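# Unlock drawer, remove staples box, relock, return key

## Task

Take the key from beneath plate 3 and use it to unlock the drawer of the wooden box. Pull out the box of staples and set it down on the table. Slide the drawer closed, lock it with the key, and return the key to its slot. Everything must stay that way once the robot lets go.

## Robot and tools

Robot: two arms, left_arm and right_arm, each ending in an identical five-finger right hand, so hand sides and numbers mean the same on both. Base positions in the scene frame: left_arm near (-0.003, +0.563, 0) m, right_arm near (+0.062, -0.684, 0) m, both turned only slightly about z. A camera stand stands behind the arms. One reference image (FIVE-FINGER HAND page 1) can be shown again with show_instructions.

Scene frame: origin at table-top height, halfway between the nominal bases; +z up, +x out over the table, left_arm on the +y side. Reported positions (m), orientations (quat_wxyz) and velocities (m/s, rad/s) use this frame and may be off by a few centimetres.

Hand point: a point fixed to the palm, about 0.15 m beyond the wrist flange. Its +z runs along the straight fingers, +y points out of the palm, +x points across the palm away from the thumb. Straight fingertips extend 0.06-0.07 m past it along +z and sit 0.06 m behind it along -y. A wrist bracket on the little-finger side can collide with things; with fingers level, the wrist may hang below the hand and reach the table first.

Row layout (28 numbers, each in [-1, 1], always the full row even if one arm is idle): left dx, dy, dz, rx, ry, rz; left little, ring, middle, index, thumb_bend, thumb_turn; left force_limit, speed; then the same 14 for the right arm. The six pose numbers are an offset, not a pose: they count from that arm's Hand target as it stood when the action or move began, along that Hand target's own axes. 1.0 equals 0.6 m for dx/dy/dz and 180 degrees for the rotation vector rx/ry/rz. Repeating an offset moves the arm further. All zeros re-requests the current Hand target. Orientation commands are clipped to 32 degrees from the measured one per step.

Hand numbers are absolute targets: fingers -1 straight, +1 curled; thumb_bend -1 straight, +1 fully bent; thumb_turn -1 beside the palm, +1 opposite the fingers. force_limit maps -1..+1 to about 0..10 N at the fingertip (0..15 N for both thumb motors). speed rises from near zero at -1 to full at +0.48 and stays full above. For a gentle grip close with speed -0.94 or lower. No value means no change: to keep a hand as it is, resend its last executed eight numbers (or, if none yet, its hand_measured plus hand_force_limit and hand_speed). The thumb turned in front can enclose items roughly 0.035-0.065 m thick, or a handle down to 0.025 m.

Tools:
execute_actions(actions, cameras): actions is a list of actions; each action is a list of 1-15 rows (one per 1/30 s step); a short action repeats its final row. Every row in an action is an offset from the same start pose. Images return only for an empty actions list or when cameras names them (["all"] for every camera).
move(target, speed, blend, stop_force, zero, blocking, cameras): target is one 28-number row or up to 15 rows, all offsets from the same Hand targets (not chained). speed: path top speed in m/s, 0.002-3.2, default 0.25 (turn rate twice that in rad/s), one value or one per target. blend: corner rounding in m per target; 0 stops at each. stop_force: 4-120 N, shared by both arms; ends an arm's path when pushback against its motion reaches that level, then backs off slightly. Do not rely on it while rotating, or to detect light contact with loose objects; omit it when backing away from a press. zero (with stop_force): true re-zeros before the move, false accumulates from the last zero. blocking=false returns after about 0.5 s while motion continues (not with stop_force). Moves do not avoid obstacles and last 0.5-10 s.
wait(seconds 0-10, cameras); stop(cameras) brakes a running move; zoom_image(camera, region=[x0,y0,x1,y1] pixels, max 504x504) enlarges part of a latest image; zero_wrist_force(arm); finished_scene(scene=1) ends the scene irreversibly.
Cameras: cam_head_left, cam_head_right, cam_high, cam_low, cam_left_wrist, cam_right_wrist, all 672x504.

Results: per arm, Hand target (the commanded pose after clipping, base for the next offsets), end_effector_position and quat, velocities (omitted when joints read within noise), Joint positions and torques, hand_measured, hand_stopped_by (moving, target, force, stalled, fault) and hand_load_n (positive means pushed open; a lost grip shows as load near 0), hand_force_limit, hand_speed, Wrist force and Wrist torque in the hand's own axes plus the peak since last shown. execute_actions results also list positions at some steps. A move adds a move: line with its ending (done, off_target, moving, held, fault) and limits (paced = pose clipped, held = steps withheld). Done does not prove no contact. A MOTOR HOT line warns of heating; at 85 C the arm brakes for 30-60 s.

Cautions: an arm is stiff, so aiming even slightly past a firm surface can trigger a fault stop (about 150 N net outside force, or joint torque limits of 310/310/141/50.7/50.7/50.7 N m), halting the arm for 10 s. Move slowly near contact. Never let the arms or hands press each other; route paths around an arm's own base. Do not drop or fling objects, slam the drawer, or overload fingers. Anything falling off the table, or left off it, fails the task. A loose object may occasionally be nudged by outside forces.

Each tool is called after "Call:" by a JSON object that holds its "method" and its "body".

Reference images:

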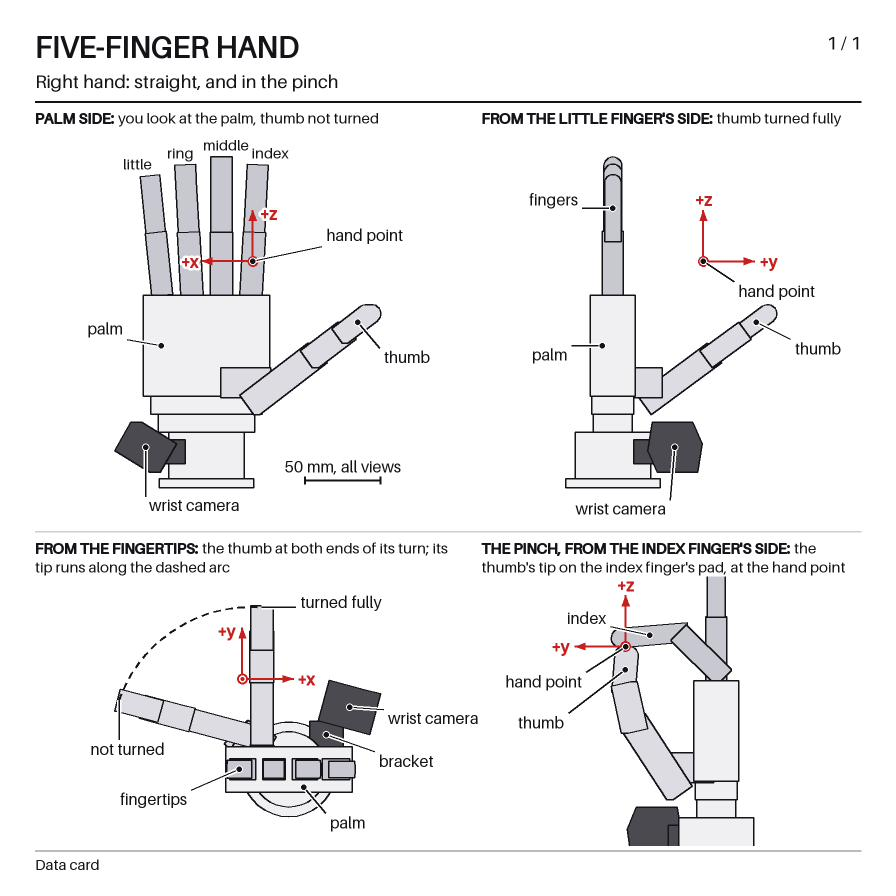

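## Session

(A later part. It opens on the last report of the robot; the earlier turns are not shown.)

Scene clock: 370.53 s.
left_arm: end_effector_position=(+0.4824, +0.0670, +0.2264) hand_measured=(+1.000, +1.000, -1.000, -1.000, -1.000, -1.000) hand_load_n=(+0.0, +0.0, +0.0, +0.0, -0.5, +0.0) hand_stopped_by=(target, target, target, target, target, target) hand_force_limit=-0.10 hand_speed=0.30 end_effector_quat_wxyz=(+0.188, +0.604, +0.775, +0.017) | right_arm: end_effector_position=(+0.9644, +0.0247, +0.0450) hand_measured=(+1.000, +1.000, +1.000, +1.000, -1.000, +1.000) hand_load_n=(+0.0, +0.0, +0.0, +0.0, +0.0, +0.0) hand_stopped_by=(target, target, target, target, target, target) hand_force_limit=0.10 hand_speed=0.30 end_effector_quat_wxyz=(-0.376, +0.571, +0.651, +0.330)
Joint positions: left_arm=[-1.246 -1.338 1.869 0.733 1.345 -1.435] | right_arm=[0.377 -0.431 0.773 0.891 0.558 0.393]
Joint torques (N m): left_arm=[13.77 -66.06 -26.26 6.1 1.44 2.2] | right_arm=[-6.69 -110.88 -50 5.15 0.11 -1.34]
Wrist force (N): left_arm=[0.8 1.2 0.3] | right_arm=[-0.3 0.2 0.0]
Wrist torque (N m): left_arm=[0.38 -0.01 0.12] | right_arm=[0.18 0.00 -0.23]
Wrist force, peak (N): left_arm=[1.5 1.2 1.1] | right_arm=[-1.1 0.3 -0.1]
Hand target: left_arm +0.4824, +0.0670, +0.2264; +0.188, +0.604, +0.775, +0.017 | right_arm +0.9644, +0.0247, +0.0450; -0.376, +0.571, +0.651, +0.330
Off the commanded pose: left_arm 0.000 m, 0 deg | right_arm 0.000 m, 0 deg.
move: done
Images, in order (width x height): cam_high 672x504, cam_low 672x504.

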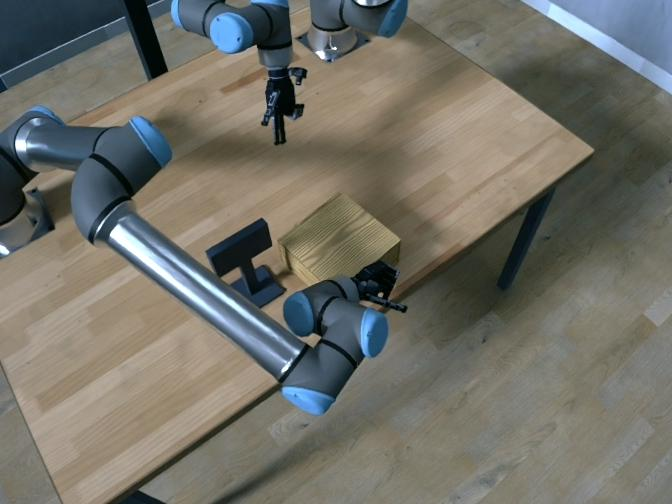

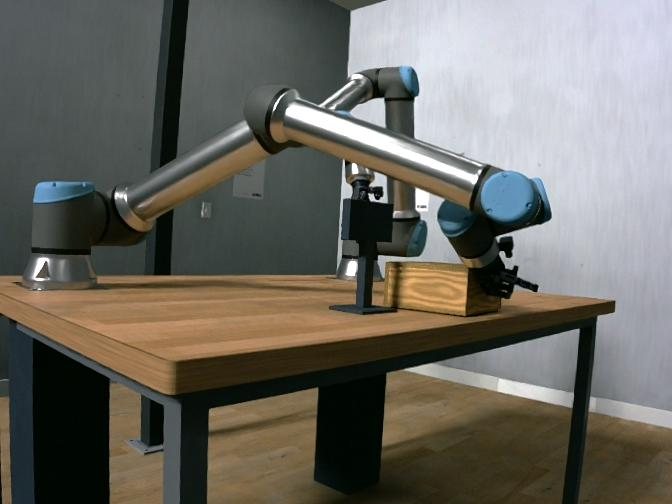

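Call:
{"method": "zoom_image", "body": {"camera": "cam_high", "region": [260, 180, 460, 350]}}

Call:
{"method": "zoom_image", "body": {"camera": "cam_low", "region": [370, 200, 620, 340]}}

Scaled by 2.520.

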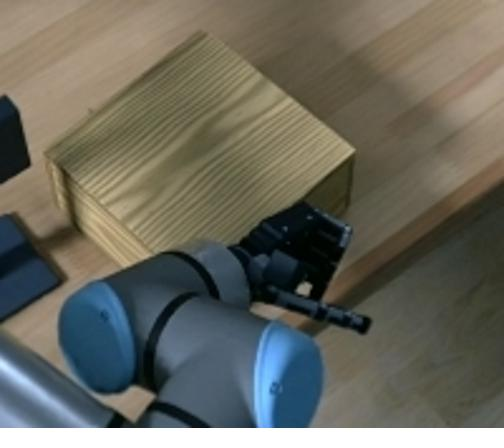

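Scaled by 2.016.

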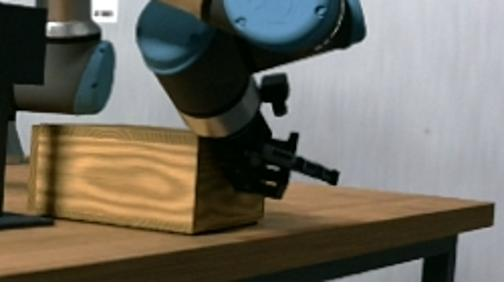

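Call:
{"method": "move", "body": {"target": [0,0,0,0,0,0,1,1,-1,-1,-1,-1,-0.1,0.3,0,-0.05,0,0,0,0,1,1,1,1,-1,1,0.1,0.3], "speed": 0.015, "stop_force": 5, "cameras": ["cam_high","cam_low"]}}

Scene clock: 372.57 s.
left_arm: end_effector_position=(+0.4824, +0.0670, +0.2264) hand_measured=(+1.000, +1.000, -1.000, -1.000, -1.000, -1.000) hand_load_n=(+0.0, +0.0, +0.0, +0.0, +0.0, +0.0) hand_stopped_by=(target, target, target, target, target, target) hand_force_limit=-0.10 hand_speed=0.30 end_effector_quat_wxyz=(+0.188, +0.604, +0.775, +0.017) | right_arm: end_effector_position=(+0.9588, +0.0239, +0.0449) hand_measured=(+1.000, +1.000, +1.000, +1.000, -1.000, +1.000) hand_load_n=(+0.0, +0.0, +0.0, +0.0, +0.0, +0.0) hand_stopped_by=(target, target, target, target, target, target) hand_force_limit=0.10 hand_speed=0.30 end_effector_quat_wxyz=(-0.376, +0.571, +0.651, +0.330)
Joint positions: left_arm=[-1.246 -1.338 1.869 0.733 1.345 -1.435] | right_arm=[0.379 -0.443 0.796 0.878 0.559 0.395]
Joint torques (N m): left_arm=[14.36 -66.97 -26.19 6.28 1.47 2.28] | right_arm=[-8.24 -109.88 -48.89 2.72 -3.48 -3.2]
Wrist force (N): left_arm=[1.1 0.8 0.6] | right_arm=[-0.4 0.5 -0.1]
Wrist torque (N m): left_arm=[0.30 -0.08 0.13] | right_arm=[0.23 0.01 -0.20]
Wrist force, peak (N): left_arm=[1.3 1.3 0.9] | right_arm=[0.4 7.4 0.1]
Hand target: left_arm +0.4824, +0.0670, +0.2264; +0.188, +0.604, +0.775, +0.017 | right_arm +0.9588, +0.0239, +0.0449; -0.376, +0.571, +0.651, +0.330 (not the last commanded pose)
Off the commanded pose: left_arm 0.000 m, 0 deg | right_arm 0.024 m, 0 deg.
move: contact (right_arm)
Images, in order (width x height): cam_high 672x504, cam_low 672x504.

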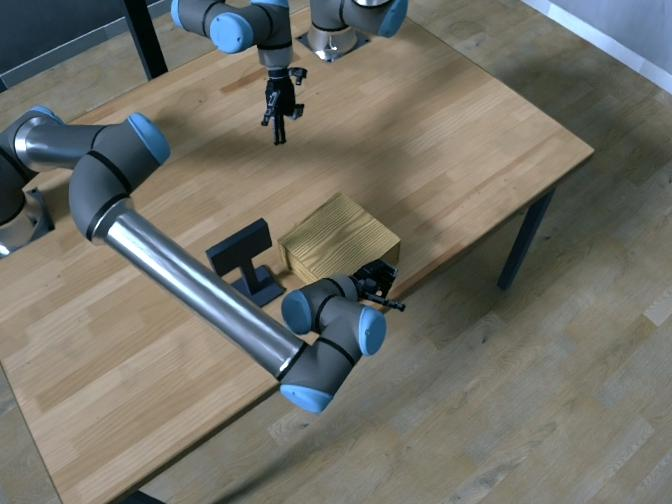

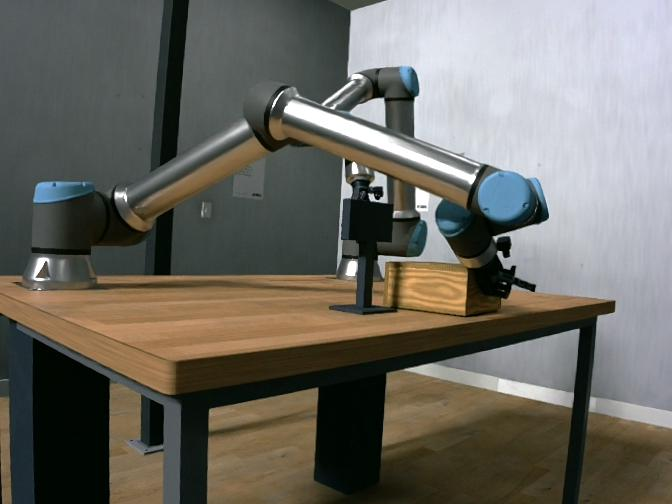

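Call:
{"method": "move", "body": {"target": [[-0.2613,0.1208,0.1023,-0.0504,0.0735,0.0537,1,1,-1,-1,-1,-1,-0.1,0.3,0,0,0,0,0,0,1,1,1,1,-1,1,0.1,0.3],[-0.2305,0.1315,0.2572,-0.0504,0.0735,0.0537,1,1,-1,-1,-1,-1,-0.1,0.3,0,0,0,0,0,0,1,1,1,1,-1,1,0.1,0.3]], "speed": [0.2,0.1], "blend": 0.02, "cameras": ["cam_head_left","cam_left_wrist"]}}

Scene clock: 375.97 s.
left_arm: end_effector_position=(+0.6314, -0.0728, +0.1400) hand_measured=(+1.000, +1.000, -1.000, -1.000, -1.000, -1.000) hand_load_n=(+0.0, +0.0, +0.0, +0.0, -0.5, +0.0) hand_stopped_by=(target, target, target, target, target, target) hand_force_limit=-0.10 hand_speed=0.30 end_effector_quat_wxyz=(+0.142, +0.644, +0.734, +0.163) end_effector_velocity=(-0.002, +0.000, +0.004) end_effector_angular_velocity=(-0.001, +0.003, +0.002) | right_arm: end_effector_position=(+0.9588, +0.0239, +0.0449) hand_measured=(+1.000, +1.000, +1.000, +1.000, -1.000, +1.000) hand_load_n=(+0.0, +0.0, +0.0, +0.0, +0.0, +0.0) hand_stopped_by=(target, target, target, target, target, target) hand_force_limit=0.10 hand_speed=0.30 end_effector_quat_wxyz=(-0.376, +0.571, +0.651, +0.330)
Joint positions: left_arm=[-1.18 -0.892 1.415 0.92 1.153 -1.26] | right_arm=[0.379 -0.443 0.796 0.878 0.559 0.395]
Joint velocities: left_arm=[-0.001 -0.004 -0.001 0.007 0.003 -0.004] | right_arm=[within noise]
Joint torques (N m): left_arm=[-10.78 -107.43 -40.91 6.78 0.87 -2.02] | right_arm=[-7.64 -109.74 -49.36 2.29 -3.04 -2.88]
Wrist force (N): left_arm=[1.5 1.2 0.4] | right_arm=[-0.3 0.4 -0.1]
Wrist torque (N m): left_arm=[0.37 -0.16 0.16] | right_arm=[0.23 -0.01 -0.19]
Wrist force, peak (N): left_arm=[2.8 0.5 -0.5] | right_arm=[-0.7 0.6 -0.2]
Hand target: left_arm +0.6314, -0.0729, +0.1403; +0.142, +0.644, +0.734, +0.163 | right_arm +0.9588, +0.0239, +0.0449; -0.376, +0.571, +0.651, +0.330
Off the commanded pose: left_arm 0.000 m, 0 deg | right_arm 0.000 m, 0 deg.
move: done
Images, in order (width x height): cam_head_left 672x504, cam_left_wrist 672x504.

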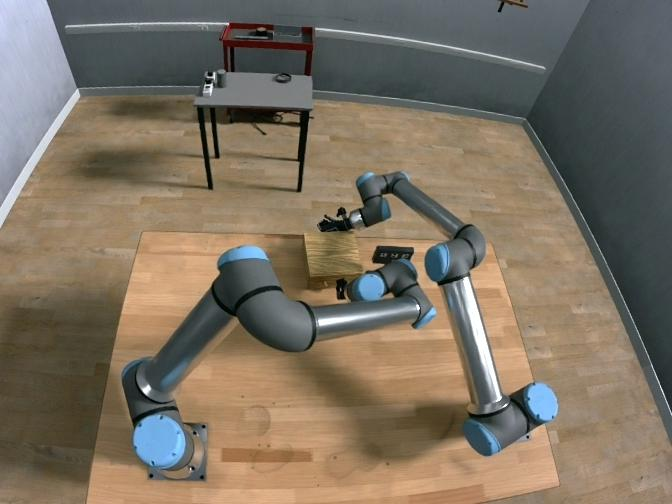

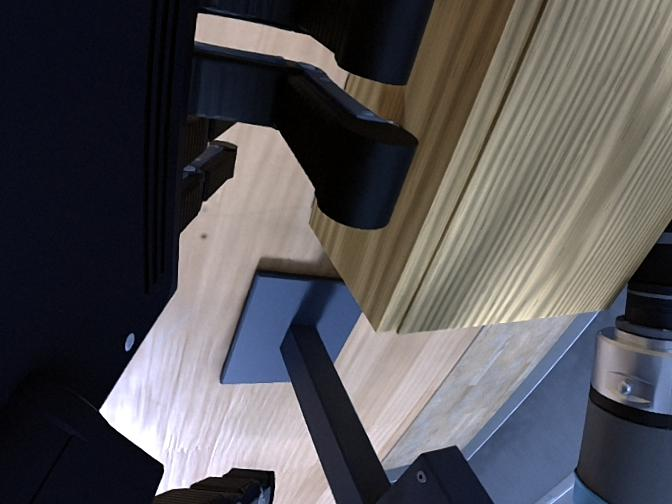

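Call:
{"method": "move", "body": {"target": [0,0,0,0,0,0,-1,-1,-1,-1,-1,-1,-0.1,0.3,0,0,0,0,0,0,1,1,1,1,-1,1,0.1,0.3], "speed": 0.1, "cameras": ["cam_left_wrist"]}}

Scene clock: 377.27 s.
left_arm: end_effector_position=(+0.6314, -0.0729, +0.1403) hand_measured=(-1.000, -1.000, -1.000, -1.000, -1.000, -1.000) hand_load_n=(+0.0, +0.0, +0.0, +0.0, +0.0, +0.0) hand_stopped_by=(target, target, target, target, target, target) hand_force_limit=-0.10 hand_speed=0.30 end_effector_quat_wxyz=(+0.142, +0.644, +0.734, +0.163) | right_arm: end_effector_position=(+0.9588, +0.0239, +0.0449) hand_measured=(+1.000, +1.000, +1.000, +1.000, -1.000, +1.000) hand_load_n=(+0.0, +0.0, +0.0, +0.0, +0.0, +0.5) hand_stopped_by=(target, target, target, target, target, target) hand_force_limit=0.10 hand_speed=0.30 end_effector_quat_wxyz=(-0.376, +0.571, +0.651, +0.330)
Joint positions: left_arm=[-1.18 -0.892 1.415 0.92 1.153 -1.261] | right_arm=[0.379 -0.443 0.796 0.878 0.559 0.395]
Joint torques (N m): left_arm=[-11.2 -106.33 -38.17 6.59 -1.81 -2.49] | right_arm=[-8.42 -109.15 -48.99 2.32 -3.14 -2.91]
Wrist force (N): left_arm=[1.5 1.1 0.4] | right_arm=[-0.4 0.6 -0.2]
Wrist torque (N m): left_arm=[0.36 -0.15 0.19] | right_arm=[0.27 0.01 -0.19]
Wrist force, peak (N): left_arm=[1.6 1.7 0.2] | right_arm=[-0.5 0.6 -0.2]
Hand target: left_arm +0.6314, -0.0729, +0.1403; +0.142, +0.644, +0.734, +0.163 | right_arm +0.9588, +0.0239, +0.0449; -0.376, +0.571, +0.651, +0.330
Off the commanded pose: left_arm 0.000 m, 0 deg | right_arm 0.000 m, 0 deg.
move: done
Images, in order (width x height): cam_left_wrist 672x504.

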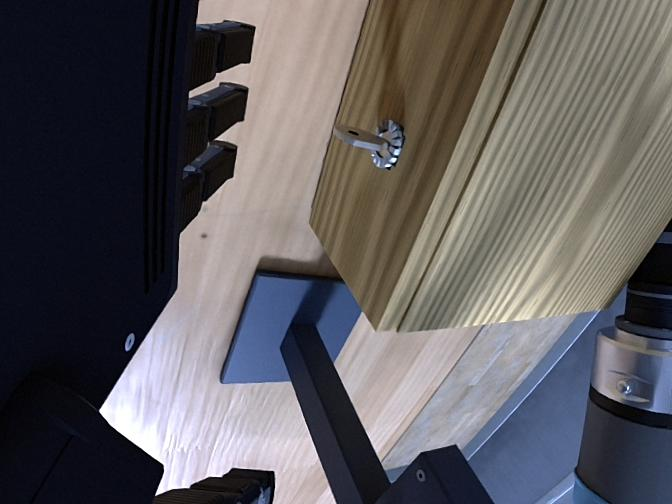

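Call:
{"method": "zoom_image", "body": {"camera": "cam_left_wrist", "region": [180, 60, 440, 255]}}

Call:
{"method": "zoom_image", "body": {"camera": "cam_left_wrist", "region": [325, 105, 425, 180]}}

Scaled by 1.938 from the camera's 672x504 image, which has a finer 960x720 frame.

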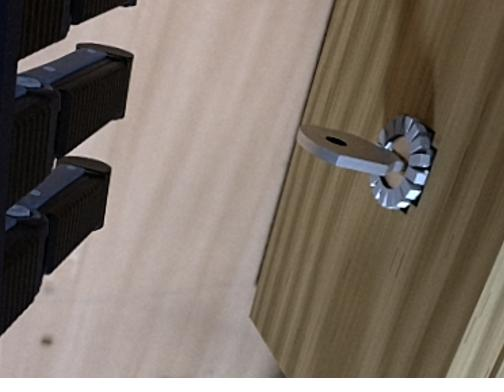

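Scaled by 5.040 from the camera's 672x504 image, which has a finer 960x720 frame.

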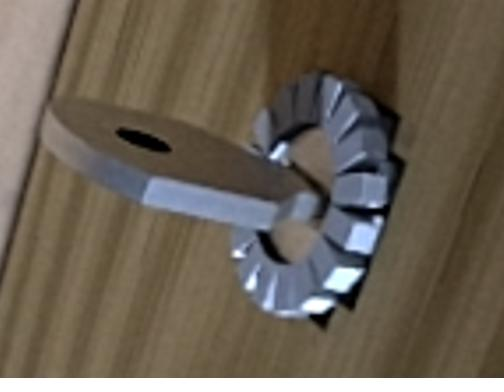

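Call:
{"method": "move", "body": {"target": [0,0.0453,0.0211,0,0,0,-1,-1,-1,-1,-1,-1,-0.1,0.3,0,0,0,0,0,0,1,1,1,1,-1,1,0.1,0.3], "speed": 0.06, "cameras": ["cam_left_wrist"]}}

Call:
{"method": "zoom_image", "body": {"camera": "cam_left_wrist", "region": [150, 60, 350, 210]}}

Scene clock: 379.27 s.
left_arm: end_effector_position=(+0.6613, -0.0690, +0.1403) hand_measured=(-1.000, -1.000, -1.000, -1.000, -1.000, -1.000) hand_load_n=(+0.0, +0.0, +0.0, +0.0, +0.0, +0.0) hand_stopped_by=(target, target, target, target, target, target) hand_force_limit=-0.10 hand_speed=0.30 end_effector_quat_wxyz=(+0.142, +0.644, +0.734, +0.163) | right_arm: end_effector_position=(+0.9588, +0.0239, +0.0449) hand_measured=(+1.000, +1.000, +1.000, +1.000, -1.000, +1.000) hand_load_n=(+0.0, +0.0, +0.0, +0.0, +0.0, +0.0) hand_stopped_by=(target, target, target, target, target, target) hand_force_limit=0.10 hand_speed=0.30 end_effector_quat_wxyz=(-0.376, +0.571, +0.651, +0.330)
Joint positions: left_arm=[-1.142 -0.872 1.374 0.924 1.158 -1.22] | right_arm=[0.379 -0.443 0.796 0.878 0.559 0.395]
Joint torques (N m): left_arm=[-8.87 -110.29 -24.59 6.03 0.33 -2.23] | right_arm=[-9.19 -109.12 -49.79 2.5 -3.72 -2.9]
Wrist force (N): left_arm=[1.1 1.4 0.5] | right_arm=[-0.3 0.2 0.0]
Wrist torque (N m): left_arm=[0.39 -0.10 0.19] | right_arm=[0.18 -0.02 -0.20]
Wrist force, peak (N): left_arm=[1.4 2.0 0.5] | right_arm=[-0.3 0.9 0.2]
Hand target: left_arm +0.6611, -0.0690, +0.1403; +0.142, +0.644, +0.734, +0.163 | right_arm +0.9588, +0.0239, +0.0449; -0.376, +0.571, +0.651, +0.330
Off the commanded pose: left_arm 0.000 m, 0 deg | right_arm 0.000 m, 0 deg.
move: done
Images, in order (width x height): cam_left_wrist 672x504.

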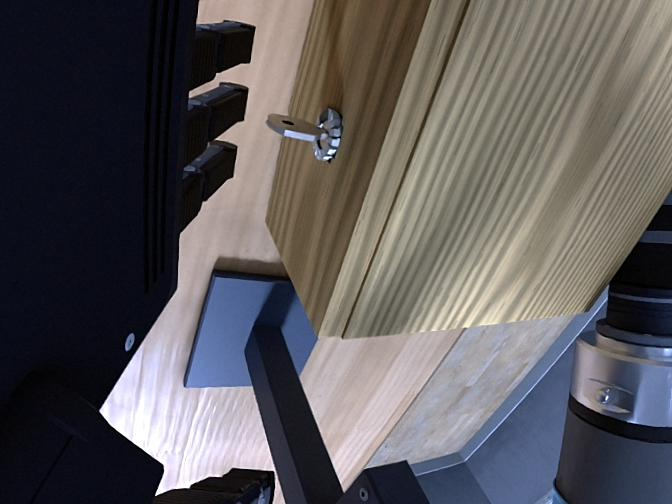

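Scaled by 2.520 from the camera's 672x504 image, which has a finer 960x720 frame.

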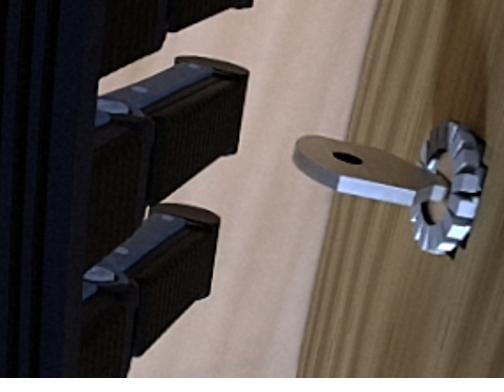

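Call:
{"method": "move", "body": {"target": [0,0.0302,0.0141,0,0,0,-1,-1,-1,-1,-1,-1,-0.1,0.3,0,0,0,0,0,0,1,1,1,1,-1,1,0.1,0.3], "speed": 0.01, "stop_force": 12, "cameras": ["cam_left_wrist"]}}

Call:
{"method": "zoom_image", "body": {"camera": "cam_left_wrist", "region": [180, 60, 340, 180]}}

Scene clock: 382.37 s.
left_arm: end_effector_position=(+0.6740, -0.0673, +0.1403) hand_measured=(-1.000, -1.000, -1.000, -1.000, -1.000, -1.000) hand_load_n=(+0.0, +0.0, +1.5, +0.0, +0.0, +0.0) hand_stopped_by=(target, target, target, target, target, target) hand_force_limit=-0.10 hand_speed=0.30 end_effector_quat_wxyz=(+0.142, +0.644, +0.734, +0.163) | right_arm: end_effector_position=(+0.9588, +0.0239, +0.0449) hand_measured=(+1.000, +1.000, +1.000, +1.000, -1.000, +1.000) hand_load_n=(+0.0, +0.0, +0.0, +0.0, +0.0, +0.5) hand_stopped_by=(target, target, target, target, target, target) hand_force_limit=0.10 hand_speed=0.30 end_effector_quat_wxyz=(-0.376, +0.571, +0.651, +0.330)
Joint positions: left_arm=[-1.127 -0.863 1.356 0.926 1.161 -1.203] | right_arm=[0.379 -0.443 0.796 0.878 0.559 0.395]
Joint torques (N m): left_arm=[-5.17 -111.06 -26.98 -1.05 -6.5 -2.68] | right_arm=[7 -110.4 -31.94 6.42 -3.33 -2.9]
Wrist force (N): left_arm=[-0.3 -7.2 -1.5] | right_arm=[0.8 11.5 2.3]
Wrist torque (N m): left_arm=[0.97 -0.25 -0.03] | right_arm=[0.33 -0.18 0.53]
Wrist force, peak (N): left_arm=[0.0 -12.9 -4.4] | right_arm=[-0.3 13.3 3.3]
Hand target: left_arm +0.6740, -0.0673, +0.1403; +0.142, +0.644, +0.734, +0.163 (not the last commanded pose) | right_arm +0.9588, +0.0239, +0.0449; -0.376, +0.571, +0.651, +0.330
Off the commanded pose: left_arm 0.007 m, 0 deg | right_arm 0.000 m, 0 deg.
move: contact (left_arm)
Images, in order (width x height): cam_left_wrist 672x504.

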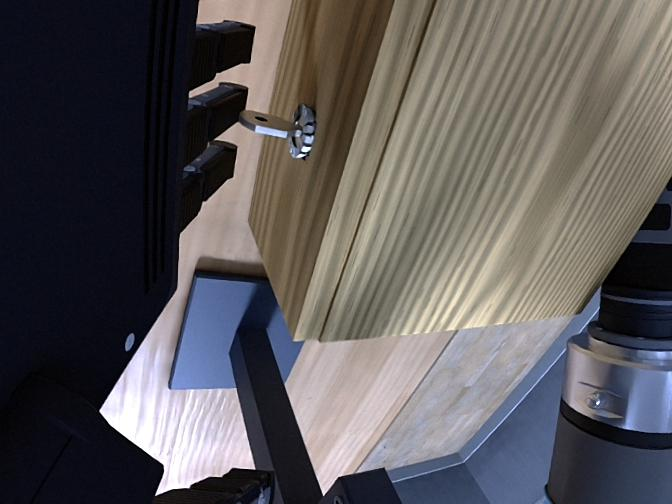

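Scaled by 3.150 from the camera's 672x504 image, which has a finer 960x720 frame.

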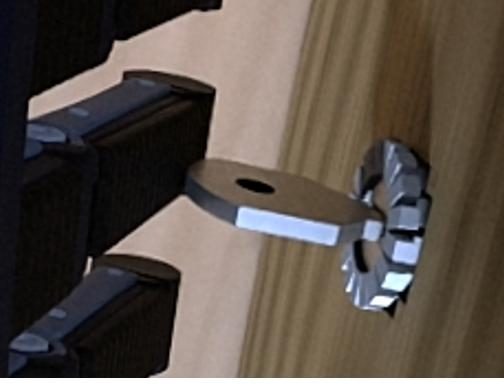

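Call:
{"method": "move", "body": {"target": [0,0.0121,0.0056,0,0,0,-1,-1,-1,-1,-1,-1,-0.1,0.3,0,0,0,0,0,0,1,1,1,1,-1,1,0.1,0.3], "speed": 0.005, "stop_force": 20, "zero": false, "cameras": ["cam_left_wrist"]}}

Call:
{"method": "zoom_image", "body": {"camera": "cam_left_wrist", "region": [180, 60, 340, 180]}}

Scene clock: 384.07 s.
left_arm: end_effector_position=(+0.6747, -0.0673, +0.1404) hand_measured=(-1.000, -1.000, -1.000, -1.000, -1.000, -1.000) hand_load_n=(+0.0, +0.0, +3.0, +0.0, +0.0, +0.0) hand_stopped_by=(target, target, target, target, target, target) hand_force_limit=-0.10 hand_speed=0.30 end_effector_quat_wxyz=(+0.142, +0.644, +0.734, +0.163) | right_arm: end_effector_position=(+0.9588, +0.0239, +0.0449) hand_measured=(+1.000, +1.000, +1.000, +1.000, -1.000, +1.000) hand_load_n=(+0.0, +0.0, +0.0, +0.0, +0.0, +0.5) hand_stopped_by=(target, target, target, target, target, target) hand_force_limit=0.10 hand_speed=0.30 end_effector_quat_wxyz=(-0.376, +0.571, +0.651, +0.330)
Joint positions: left_arm=[-1.126 -0.862 1.355 0.926 1.161 -1.202] | right_arm=[0.379 -0.443 0.796 0.878 0.559 0.395]
Joint torques (N m): left_arm=[2.11 -111.18 -29.4 3.29 -9.88 -2.98] | right_arm=[9.29 -116.51 -16.04 7.12 -3.14 -2.91]
Wrist force (N): left_arm=[-0.3 -16.5 -6.0] | right_arm=[1.4 19.3 2.7]
Wrist torque (N m): left_arm=[1.90 -0.11 -0.23] | right_arm=[0.54 -0.20 1.01]
Wrist force, peak (N): left_arm=[0.9 -19.7 -6.9] | right_arm=[1.0 19.8 3.1]
Hand target: left_arm +0.6747, -0.0673, +0.1404; +0.142, +0.644, +0.734, +0.163 (not the last commanded pose) | right_arm +0.9588, +0.0239, +0.0449; -0.376, +0.571, +0.651, +0.330
Off the commanded pose: left_arm 0.007 m, 0 deg | right_arm 0.000 m, 0 deg.
move: contact (left_arm)
Images, in order (width x height): cam_left_wrist 672x504.

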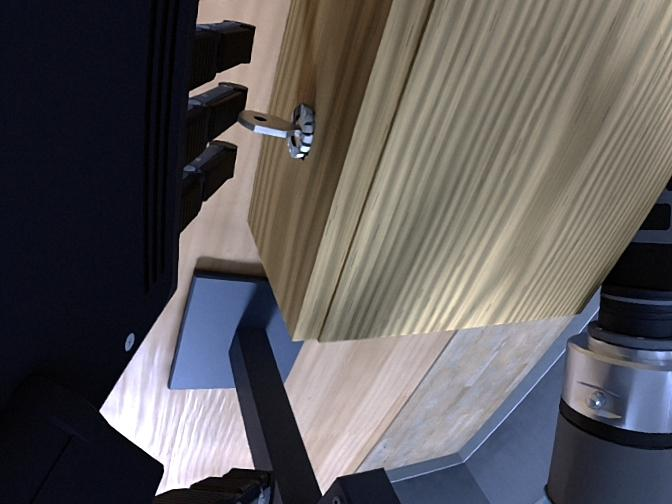

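Scaled by 3.150 from the camera's 672x504 image, which has a finer 960x720 frame.

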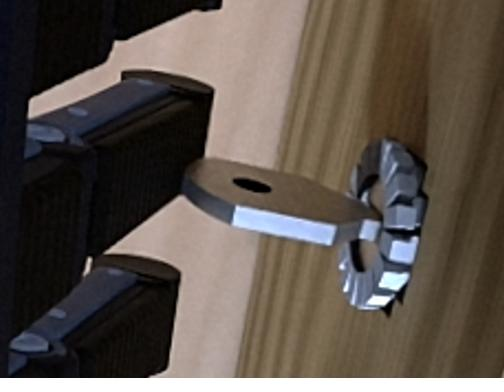

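Call:
{"method": "move", "body": {"target": [[0.0025,0.00045,0.0002,0,0,0,-1,-1,-1,-1,-1,-1,-0.1,0.3,0,0,0,0,0,0,1,1,1,1,-1,1,0.1,0.3],[-0.0025,0.00045,0.0002,0,0,0,-1,-1,-1,-1,-1,-1,-0.1,0.3,0,0,0,0,0,0,1,1,1,1,-1,1,0.1,0.3],[0,0.00151,-0.00207,0,0,0,-1,-1,-1,-1,-1,-1,-0.1,0.3,0,0,0,0,0,0,1,1,1,1,-1,1,0.1,0.3],[0,-0.0006,0.00247,0,0,0,-1,-1,-1,-1,-1,-1,-0.1,0.3,0,0,0,0,0,0,1,1,1,1,-1,1,0.1,0.3],[0,0.00045,0.0002,0,0,0,-1,-1,-1,-1,-1,-1,-0.1,0.3,0,0,0,0,0,0,1,1,1,1,-1,1,0.1,0.3]], "speed": 0.01, "cameras": ["cam_left_wrist"]}}

Call:
{"method": "zoom_image", "body": {"camera": "cam_left_wrist", "region": [220, 80, 340, 180]}}

Scene clock: 388.43 s.
left_arm: end_effector_position=(+0.6750, -0.0672, +0.1403) hand_measured=(-1.000, -1.000, -1.000, -1.000, -1.000, -1.000) hand_load_n=(+0.0, +0.0, +0.5, +0.0, +0.0, +0.0) hand_stopped_by=(target, target, target, target, target, target) hand_force_limit=-0.10 hand_speed=0.30 end_effector_quat_wxyz=(+0.142, +0.644, +0.734, +0.163) | right_arm: end_effector_position=(+0.9588, +0.0239, +0.0449) hand_measured=(+1.000, +1.000, +1.000, +1.000, -1.000, +1.000) hand_load_n=(+0.0, +0.0, +0.0, +0.0, +0.0, +0.0) hand_stopped_by=(target, target, target, target, target, target) hand_force_limit=0.10 hand_speed=0.30 end_effector_quat_wxyz=(-0.376, +0.571, +0.651, +0.330)
Joint positions: left_arm=[-1.126 -0.862 1.355 0.926 1.161 -1.202] | right_arm=[0.379 -0.443 0.796 0.878 0.559 0.395]
Joint torques (N m): left_arm=[10.17 -108.07 -42.08 6.21 -0.39 2.56] | right_arm=[8.2 -126.25 -27.62 4.95 -3.03 -2.52]
Wrist force (N): left_arm=[0.5 0.2 0.3] | right_arm=[0.0 8.0 -0.3]
Wrist torque (N m): left_arm=[0.49 -0.02 0.12] | right_arm=[0.47 0.02 0.26]
Wrist force, peak (N): left_arm=[0.8 -22.7 -6.4] | right_arm=[2.3 24.2 3.1]
Hand target: left_arm +0.6750, -0.0673, +0.1404; +0.142, +0.644, +0.734, +0.163 | right_arm +0.9588, +0.0239, +0.0449; -0.376, +0.571, +0.651, +0.330
Off the commanded pose: left_arm 0.000 m, 0 deg | right_arm 0.000 m, 0 deg.
move: done
Images, in order (width x height): cam_left_wrist 672x504.

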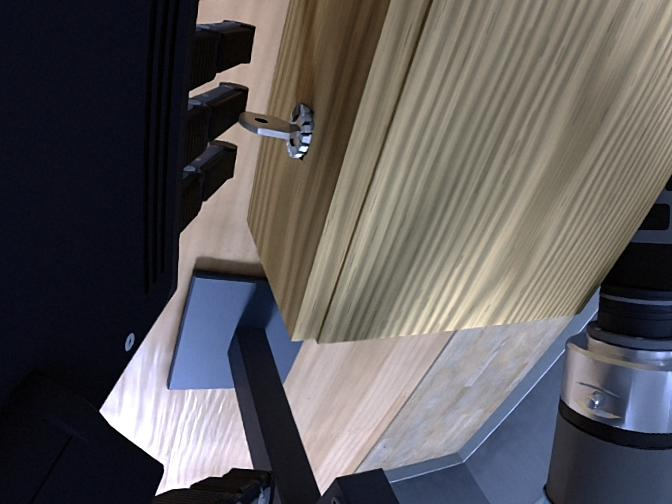

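Scaled by 4.200 from the camera's 672x504 image, which has a finer 960x720 frame.

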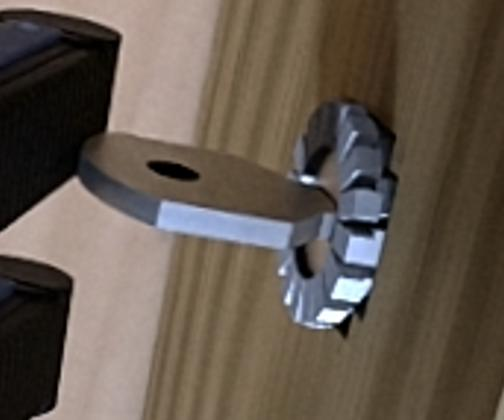

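Call:
{"method": "move", "body": {"target": [0,0.0121,0.0056,0,0,0,-1,-1,-1,-1,-1,-1,-0.1,0.3,0,0,0,0,0,0,1,1,1,1,-1,1,0.1,0.3], "speed": 0.005, "stop_force": 18, "cameras": ["cam_left_wrist"]}}

Call:
{"method": "zoom_image", "body": {"camera": "cam_left_wrist", "region": [220, 80, 340, 180]}}

Scene clock: 390.37 s.
left_arm: end_effector_position=(+0.6764, -0.0671, +0.1404) hand_measured=(-1.000, -1.000, -1.000, -1.000, -1.000, -1.000) hand_load_n=(+0.0, +0.0, +3.0, +0.0, +0.0, +0.0) hand_stopped_by=(target, target, target, target, target, target) hand_force_limit=-0.10 hand_speed=0.30 end_effector_quat_wxyz=(+0.142, +0.644, +0.734, +0.163) | right_arm: end_effector_position=(+0.9588, +0.0239, +0.0449) hand_measured=(+1.000, +1.000, +1.000, +1.000, -1.000, +1.000) hand_load_n=(+0.0, +0.0, +0.0, +0.0, +0.0, +0.0) hand_stopped_by=(target, target, target, target, target, target) hand_force_limit=0.10 hand_speed=0.30 end_effector_quat_wxyz=(-0.376, +0.571, +0.651, +0.330)
Joint positions: left_arm=[-1.124 -0.861 1.353 0.926 1.161 -1.2] | right_arm=[0.379 -0.443 0.796 0.878 0.559 0.395]
Joint torques (N m): left_arm=[4.29 -115.55 -30.23 0.28 -9.73 -2.88] | right_arm=[8.72 -127.23 -41.39 7.22 -3.16 -2.55]
Wrist force (N): left_arm=[-2.7 -18.5 -1.7] | right_arm=[1.0 21.1 2.6]
Wrist torque (N m): left_arm=[1.72 -0.18 -0.41] | right_arm=[0.63 -0.19 1.06]
Wrist force, peak (N): left_arm=[-2.5 -21.0 -3.4] | right_arm=[0.8 21.8 2.8]
Hand target: left_arm +0.6764, -0.0671, +0.1404; +0.142, +0.644, +0.734, +0.163 (not the last commanded pose) | right_arm +0.9588, +0.0239, +0.0449; -0.376, +0.571, +0.651, +0.330
Off the commanded pose: left_arm 0.007 m, 0 deg | right_arm 0.000 m, 0 deg.
move: contact (left_arm)
Images, in order (width x height): cam_left_wrist 672x504.

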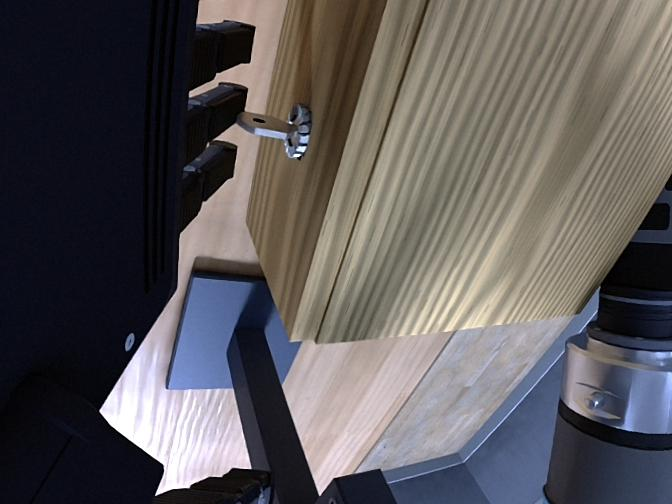

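Scaled by 4.200 from the camera's 672x504 image, which has a finer 960x720 frame.

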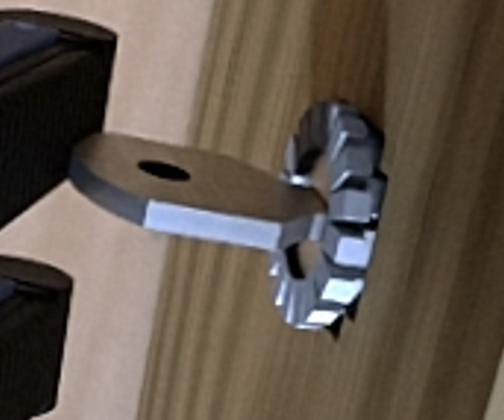

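Call:
{"method": "move", "body": {"target": [[0.0025,0.0,0.0,0,0,0,-1,-1,-1,-1,-1,-1,-0.1,0.3,0,0,0,0,0,0,1,1,1,1,-1,1,0.1,0.3],[-0.0025,0.0,0.0,0,0,0,-1,-1,-1,-1,-1,-1,-0.1,0.3,0,0,0,0,0,0,1,1,1,1,-1,1,0.1,0.3],[0,0.00106,-0.00227,0,0,0,-1,-1,-1,-1,-1,-1,-0.1,0.3,0,0,0,0,0,0,1,1,1,1,-1,1,0.1,0.3],[0,-0.00106,0.00227,0,0,0,-1,-1,-1,-1,-1,-1,-0.1,0.3,0,0,0,0,0,0,1,1,1,1,-1,1,0.1,0.3],[0,0.0,0.0,0,0,0,-1,-1,-1,-1,-1,-1,-0.1,0.3,0,0,0,0,0,0,1,1,1,1,-1,1,0.1,0.3]], "speed": 0.01, "cameras": ["cam_left_wrist"]}}

Call:
{"method": "zoom_image", "body": {"camera": "cam_left_wrist", "region": [220, 80, 340, 180]}}

Scene clock: 393.00 s.
left_arm: end_effector_position=(+0.6765, -0.0671, +0.1403) hand_measured=(-1.000, -1.000, -1.000, -1.000, -1.000, -1.000) hand_load_n=(+0.0, +0.0, +2.5, +0.0, +0.0, +0.0) hand_stopped_by=(target, target, target, target, target, target) hand_force_limit=-0.10 hand_speed=0.30 end_effector_quat_wxyz=(+0.142, +0.644, +0.734, +0.163) | right_arm: end_effector_position=(+0.9588, +0.0239, +0.0449) hand_measured=(+1.000, +1.000, +1.000, +1.000, -1.000, +1.000) hand_load_n=(+0.0, +0.0, +0.0, +0.0, +0.0, +0.0) hand_stopped_by=(target, target, target, target, target, target) hand_force_limit=0.10 hand_speed=0.30 end_effector_quat_wxyz=(-0.376, +0.571, +0.651, +0.330)
Joint positions: left_arm=[-1.124 -0.861 1.353 0.926 1.161 -1.2] | right_arm=[0.379 -0.443 0.796 0.878 0.559 0.395]
Joint torques (N m): left_arm=[17.24 -114.98 -46.35 5.94 -4.71 2.13] | right_arm=[8.11 -127.06 -33.98 7.17 -3.14 -2.58]
Wrist force (N): left_arm=[-1.3 -12.3 0.8] | right_arm=[-1.1 12.8 2.2]
Wrist torque (N m): left_arm=[1.22 -0.15 -0.19] | right_arm=[0.39 -0.13 0.46]
Wrist force, peak (N): left_arm=[-1.8 -22.5 -1.9] | right_arm=[1.1 23.9 2.7]
Hand target: left_arm +0.6764, -0.0671, +0.1404; +0.142, +0.644, +0.734, +0.163 | right_arm +0.9588, +0.0239, +0.0449; -0.376, +0.571, +0.651, +0.330
Off the commanded pose: left_arm 0.000 m, 0 deg | right_arm 0.000 m, 0 deg.
move: done
Images, in order (width x height): cam_left_wrist 672x504.

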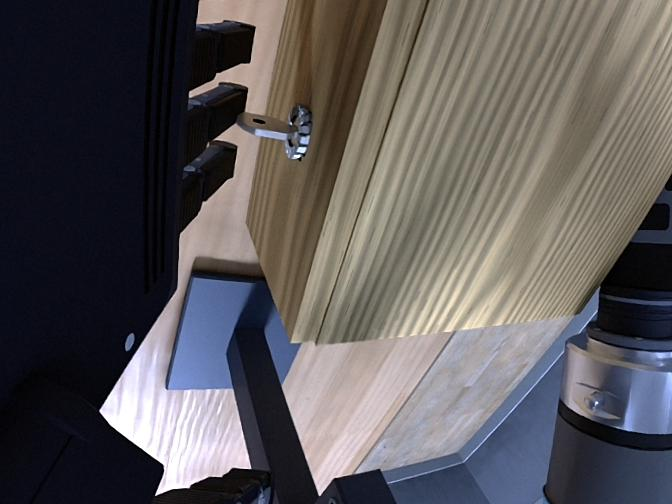

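Scaled by 4.200 from the camera's 672x504 image, which has a finer 960x720 frame.

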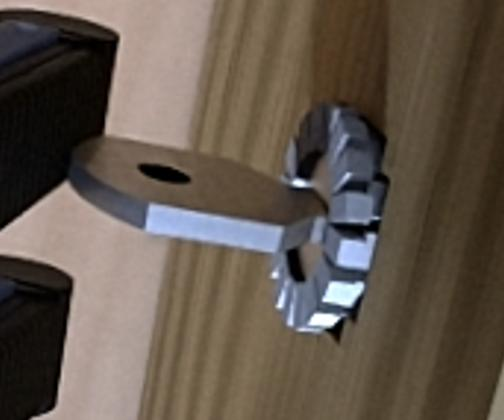

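Call:
{"method": "move", "body": {"target": [[0,-0.0529,-0.0247,0,0,0,-1,-1,-1,-1,-1,-1,-0.1,0.3,0,0,0,0,0,0,1,1,1,1,-1,1,0.1,0.3],[0.0657,-0.09,-0.17,0.2367,-0.3377,-0.2522,0,0,0,-0.4,-0.2,0.55,-0.1,0.3,0,0,0,0,0,0,1,1,1,1,-1,1,0.1,0.3]], "speed": [0.1,0.4], "blend": [0.01,0], "cameras": ["cam_left_wrist","cam_head_left"]}}

Scene clock: 399.97 s.
left_arm: end_effector_position=(+0.5801, -0.0400, +0.2101) hand_measured=(+0.000, +0.000, +0.000, -0.400, -0.200, +0.550) hand_load_n=(+0.0, +0.0, +0.0, +0.0, +0.0, +0.0) hand_stopped_by=(target, target, target, target, target, target) hand_force_limit=-0.10 hand_speed=0.30 end_effector_quat_wxyz=(+0.297, +0.330, +0.750, -0.490) | right_arm: end_effector_position=(+0.9588, +0.0239, +0.0449) hand_measured=(+1.000, +1.000, +1.000, +1.000, -1.000, +1.000) hand_load_n=(+0.0, +0.0, +0.0, +0.0, +0.0, +0.5) hand_stopped_by=(target, target, target, target, target, target) hand_force_limit=0.10 hand_speed=0.30 end_effector_quat_wxyz=(-0.376, +0.571, +0.651, +0.330)
Joint positions: left_arm=[-0.959 -1.283 1.936 -0.259 2.041 -1.996] | right_arm=[0.379 -0.443 0.796 0.878 0.559 0.395]
Joint torques (N m): left_arm=[-11.44 -45.14 -32.2 -4.12 2.13 -2.46] | right_arm=[-3.89 -126.76 -49.33 2.65 -2.96 -2.15]
Wrist force (N): left_arm=[-3.2 1.0 0.1] | right_arm=[-1.2 2.6 -1.2]
Wrist torque (N m): left_arm=[0.20 0.56 -0.22] | right_arm=[0.50 0.16 -0.15]
Wrist force, peak (N): left_arm=[-2.0 -13.4 1.6] | right_arm=[-0.7 14.1 2.5]
Hand target: left_arm +0.5801, -0.0400, +0.2101; +0.297, +0.330, +0.750, -0.490 | right_arm +0.9588, +0.0239, +0.0449; -0.376, +0.571, +0.651, +0.330
Off the commanded pose: left_arm 0.000 m, 0 deg | right_arm 0.000 m, 0 deg.
move: done
Images, in order (width x height): cam_head_left 672x504, cam_left_wrist 672x504.

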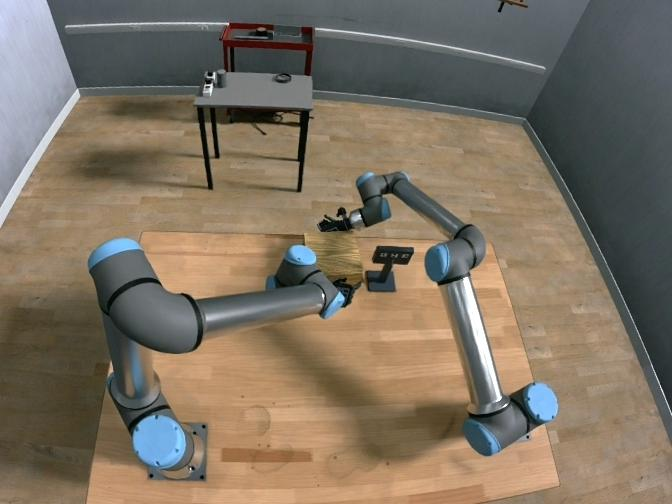

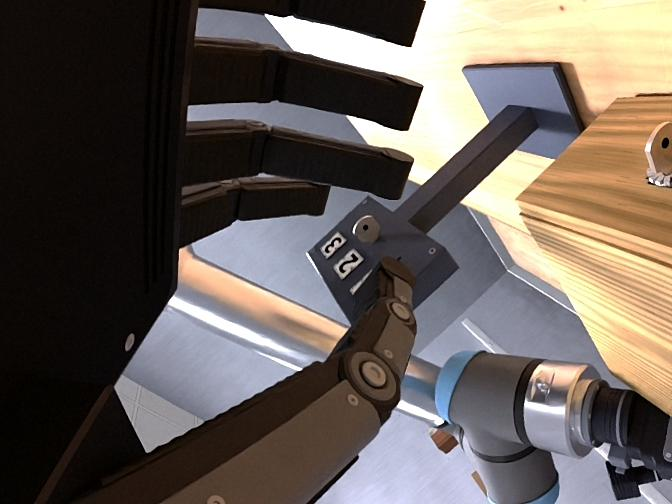

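Call:
{"method": "move", "body": {"target": [0.0772,0.1408,0.11,0,0,0,0,0,0,-0.4,-0.2,0.55,-0.1,0.3,0,0,0,0,0,0,1,1,1,1,-1,1,0.1,0.3], "speed": 0.12, "cameras": ["cam_left_wrist"]}}

Call:
{"method": "zoom_image", "body": {"camera": "cam_left_wrist", "region": [465, 205, 585, 325]}}

Scene clock: 401.63 s.
left_arm: end_effector_position=(+0.6267, -0.0667, +0.1065) hand_measured=(+0.000, +0.000, +0.000, -0.400, -0.200, +0.550) hand_load_n=(+0.0, +0.0, +0.0, +0.0, +0.0, +0.0) hand_stopped_by=(target, target, target, target, target, target) hand_force_limit=-0.10 hand_speed=0.30 end_effector_quat_wxyz=(+0.297, +0.330, +0.750, -0.490) end_effector_velocity=(-0.001, +0.002, +0.002) end_effector_angular_velocity=(+0.002, +0.000, +0.001) | right_arm: end_effector_position=(+0.9588, +0.0239, +0.0449) hand_measured=(+1.000, +1.000, +1.000, +1.000, -1.000, +1.000) hand_load_n=(+0.0, +0.0, +0.0, +0.0, +0.0, +0.0) hand_stopped_by=(target, target, target, target, target, target) hand_force_limit=0.10 hand_speed=0.30 end_effector_quat_wxyz=(-0.376, +0.571, +0.651, +0.330)
Joint positions: left_arm=[-0.925 -1.091 1.884 -0.392 2.072 -1.981] | right_arm=[0.379 -0.443 0.796 0.878 0.559 0.395]
Joint velocities: left_arm=[0 -0.005 0.003 0.004 -0.002 0] | right_arm=[within noise]
Joint torques (N m): left_arm=[-7.12 -88.61 -22.21 3.13 -0.98 -0.49] | right_arm=[-4.14 -126.61 -49.07 2.83 -3.33 -2.31]
Wrist force (N): left_arm=[-2.9 1.0 0.0] | right_arm=[-1.4 2.7 -1.1]
Wrist torque (N m): left_arm=[0.22 0.49 -0.19] | right_arm=[0.50 0.18 -0.16]
Wrist force, peak (N): left_arm=[-3.7 -0.1 -0.8] | right_arm=[-1.5 2.8 -1.4]
Hand target: left_arm +0.6266, -0.0666, +0.1063; +0.297, +0.330, +0.750, -0.490 | right_arm +0.9588, +0.0239, +0.0449; -0.376, +0.571, +0.651, +0.330
Off the commanded pose: left_arm 0.000 m, 0 deg | right_arm 0.000 m, 0 deg.
move: done
Images, in order (width x height): cam_left_wrist 672x504.

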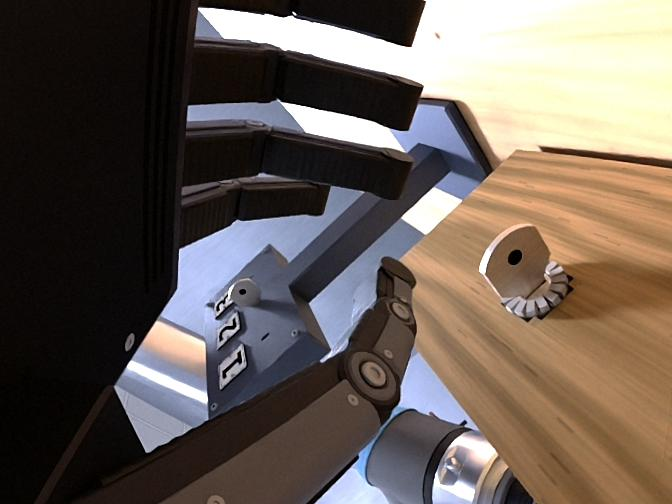

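Scaled by 4.200 from the camera's 672x504 image, which has a finer 960x720 frame.

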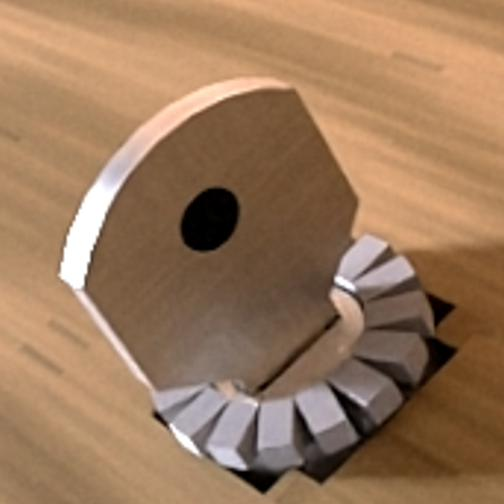

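Call:
{"method": "move", "body": {"target": [-0.0008,0.0667,0.0012,0,0,0,0,0,0,-0.4,-0.2,0.55,-0.1,0.3,0,0,0,0,0,0,1,1,1,1,-1,1,0.1,0.3], "speed": 0.04, "stop_force": 8, "cameras": ["cam_left_wrist"]}}

Call:
{"method": "zoom_image", "body": {"camera": "cam_left_wrist", "region": [330, 160, 490, 310]}}

Scene clock: 406.63 s.
left_arm: end_effector_position=(+0.6584, -0.0553, +0.0849) hand_measured=(+0.000, +0.000, +0.000, -0.400, -0.198, +0.550) hand_load_n=(+0.0, +0.0, +0.0, +0.0, -2.5, -1.0) hand_stopped_by=(target, target, target, target, target, target) hand_force_limit=-0.10 hand_speed=0.30 end_effector_quat_wxyz=(+0.297, +0.330, +0.750, -0.490) | right_arm: end_effector_position=(+0.9588, +0.0239, +0.0449) hand_measured=(+1.000, +1.000, +1.000, +1.000, -1.000, +1.000) hand_load_n=(+0.0, +0.0, +0.0, +0.0, +0.0, +0.0) hand_stopped_by=(target, target, target, target, target, target) hand_force_limit=0.10 hand_speed=0.30 end_effector_quat_wxyz=(-0.376, +0.571, +0.651, +0.330)
Joint positions: left_arm=[-0.876 -1.038 1.848 -0.397 2.117 -1.958] | right_arm=[0.379 -0.443 0.796 0.878 0.559 0.395]
Joint torques (N m): left_arm=[-9.99 -91.28 -21.24 0.38 -2.98 -2.29] | right_arm=[-4.35 -124.47 -48.36 2.47 -3.25 -2.21]
Wrist force (N): left_arm=[-1.5 -1.1 0.5] | right_arm=[-1.6 2.2 -1.4]
Wrist torque (N m): left_arm=[0.20 0.47 -0.18] | right_arm=[0.45 0.23 -0.19]
Wrist force, peak (N): left_arm=[-3.6 1.2 -0.1] | right_arm=[-1.6 2.7 -1.4]
Hand target: left_arm +0.6584, -0.0553, +0.0849; +0.297, +0.330, +0.750, -0.490 | right_arm +0.9588, +0.0239, +0.0449; -0.376, +0.571, +0.651, +0.330
Off the commanded pose: left_arm 0.000 m, 0 deg | right_arm 0.000 m, 0 deg.
move: done
Images, in order (width x height): cam_left_wrist 672x504.

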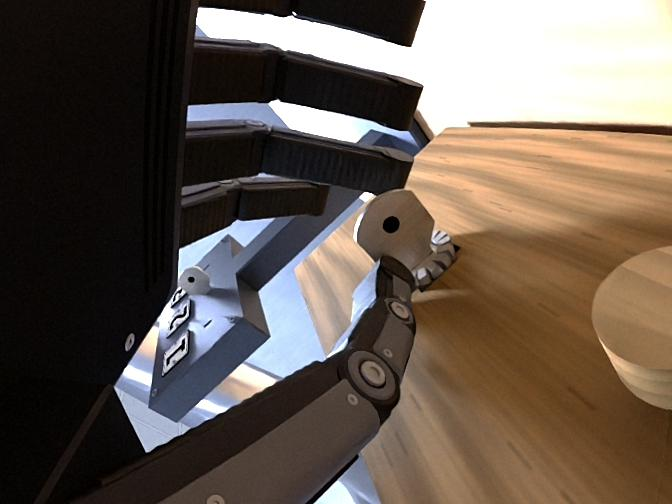

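Scaled by 3.150 from the camera's 672x504 image, which has a finer 960x720 frame.

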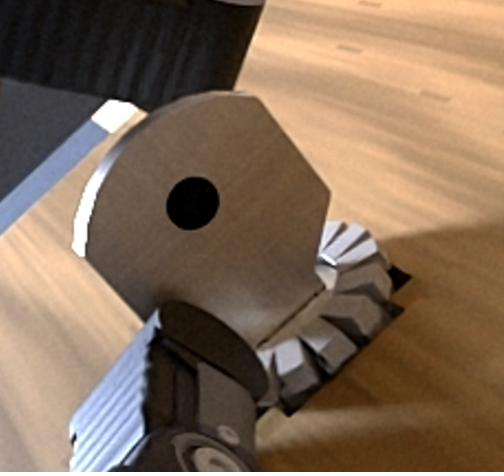

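Call:
{"method": "move", "body": {"target": [-0.003,0.001,-0.0015,0,0,0,0,0,0,-0.4,-0.2,0.55,-0.1,0.3,0,0,0,0,0,0,1,1,1,1,-1,1,0.1,0.3], "speed": 0.02, "cameras": ["cam_left_wrist"]}}

Call:
{"method": "zoom_image", "body": {"camera": "cam_left_wrist", "region": [330, 160, 490, 310]}}

Scene clock: 408.30 s.
left_arm: end_effector_position=(+0.6599, -0.0546, +0.0862) hand_measured=(+0.000, +0.000, +0.000, -0.400, -0.198, +0.550) hand_load_n=(+0.0, +0.0, +0.0, +0.0, -7.5, -6.0) hand_stopped_by=(target, target, target, target, target, target) hand_force_limit=-0.10 hand_speed=0.30 end_effector_quat_wxyz=(+0.297, +0.330, +0.750, -0.490) | right_arm: end_effector_position=(+0.9588, +0.0239, +0.0449) hand_measured=(+1.000, +1.000, +1.000, +1.000, -1.000, +1.000) hand_load_n=(+0.0, +0.0, +0.0, +0.0, +0.0, +0.0) hand_stopped_by=(target, target, target, target, target, target) hand_force_limit=0.10 hand_speed=0.30 end_effector_quat_wxyz=(-0.376, +0.571, +0.651, +0.330)
Joint positions: left_arm=[-0.874 -1.039 1.845 -0.393 2.119 -1.957] | right_arm=[0.379 -0.443 0.796 0.878 0.559 0.395]
Joint torques (N m): left_arm=[17.2 -93.8 -40.24 0.52 -0.17 2.65] | right_arm=[-3.13 -123.94 -46.9 2.95 -2.94 -2.16]
Wrist force (N): left_arm=[4.7 -4.7 1.9] | right_arm=[-1.7 6.7 0.1]
Wrist torque (N m): left_arm=[0.19 0.46 -0.22] | right_arm=[0.43 0.11 0.06]
Wrist force, peak (N): left_arm=[5.1 -4.5 2.0] | right_arm=[-1.7 7.1 0.1]
Hand target: left_arm +0.6599, -0.0546, +0.0862; +0.297, +0.330, +0.750, -0.490 | right_arm +0.9588, +0.0239, +0.0449; -0.376, +0.571, +0.651, +0.330
Off the commanded pose: left_arm 0.000 m, 0 deg | right_arm 0.000 m, 0 deg.
move: done
Images, in order (width x height): cam_left_wrist 672x504.

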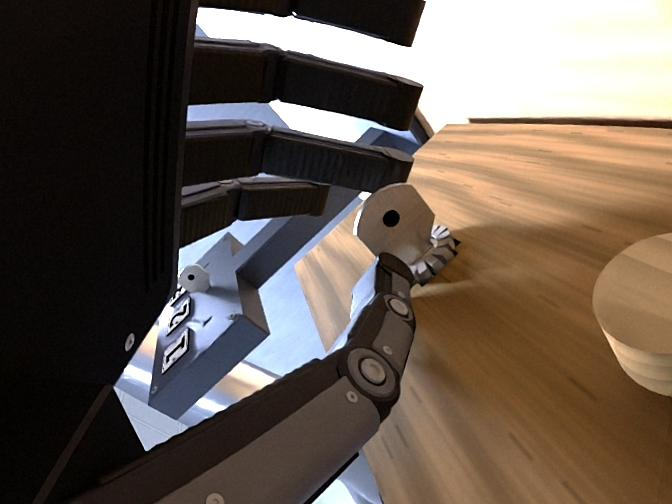

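Scaled by 3.150 from the camera's 672x504 image, which has a finer 960x720 frame.

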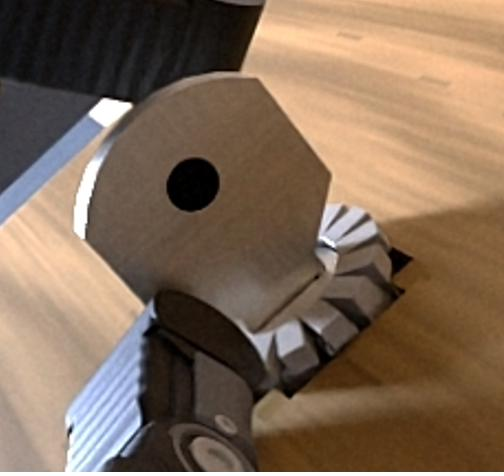

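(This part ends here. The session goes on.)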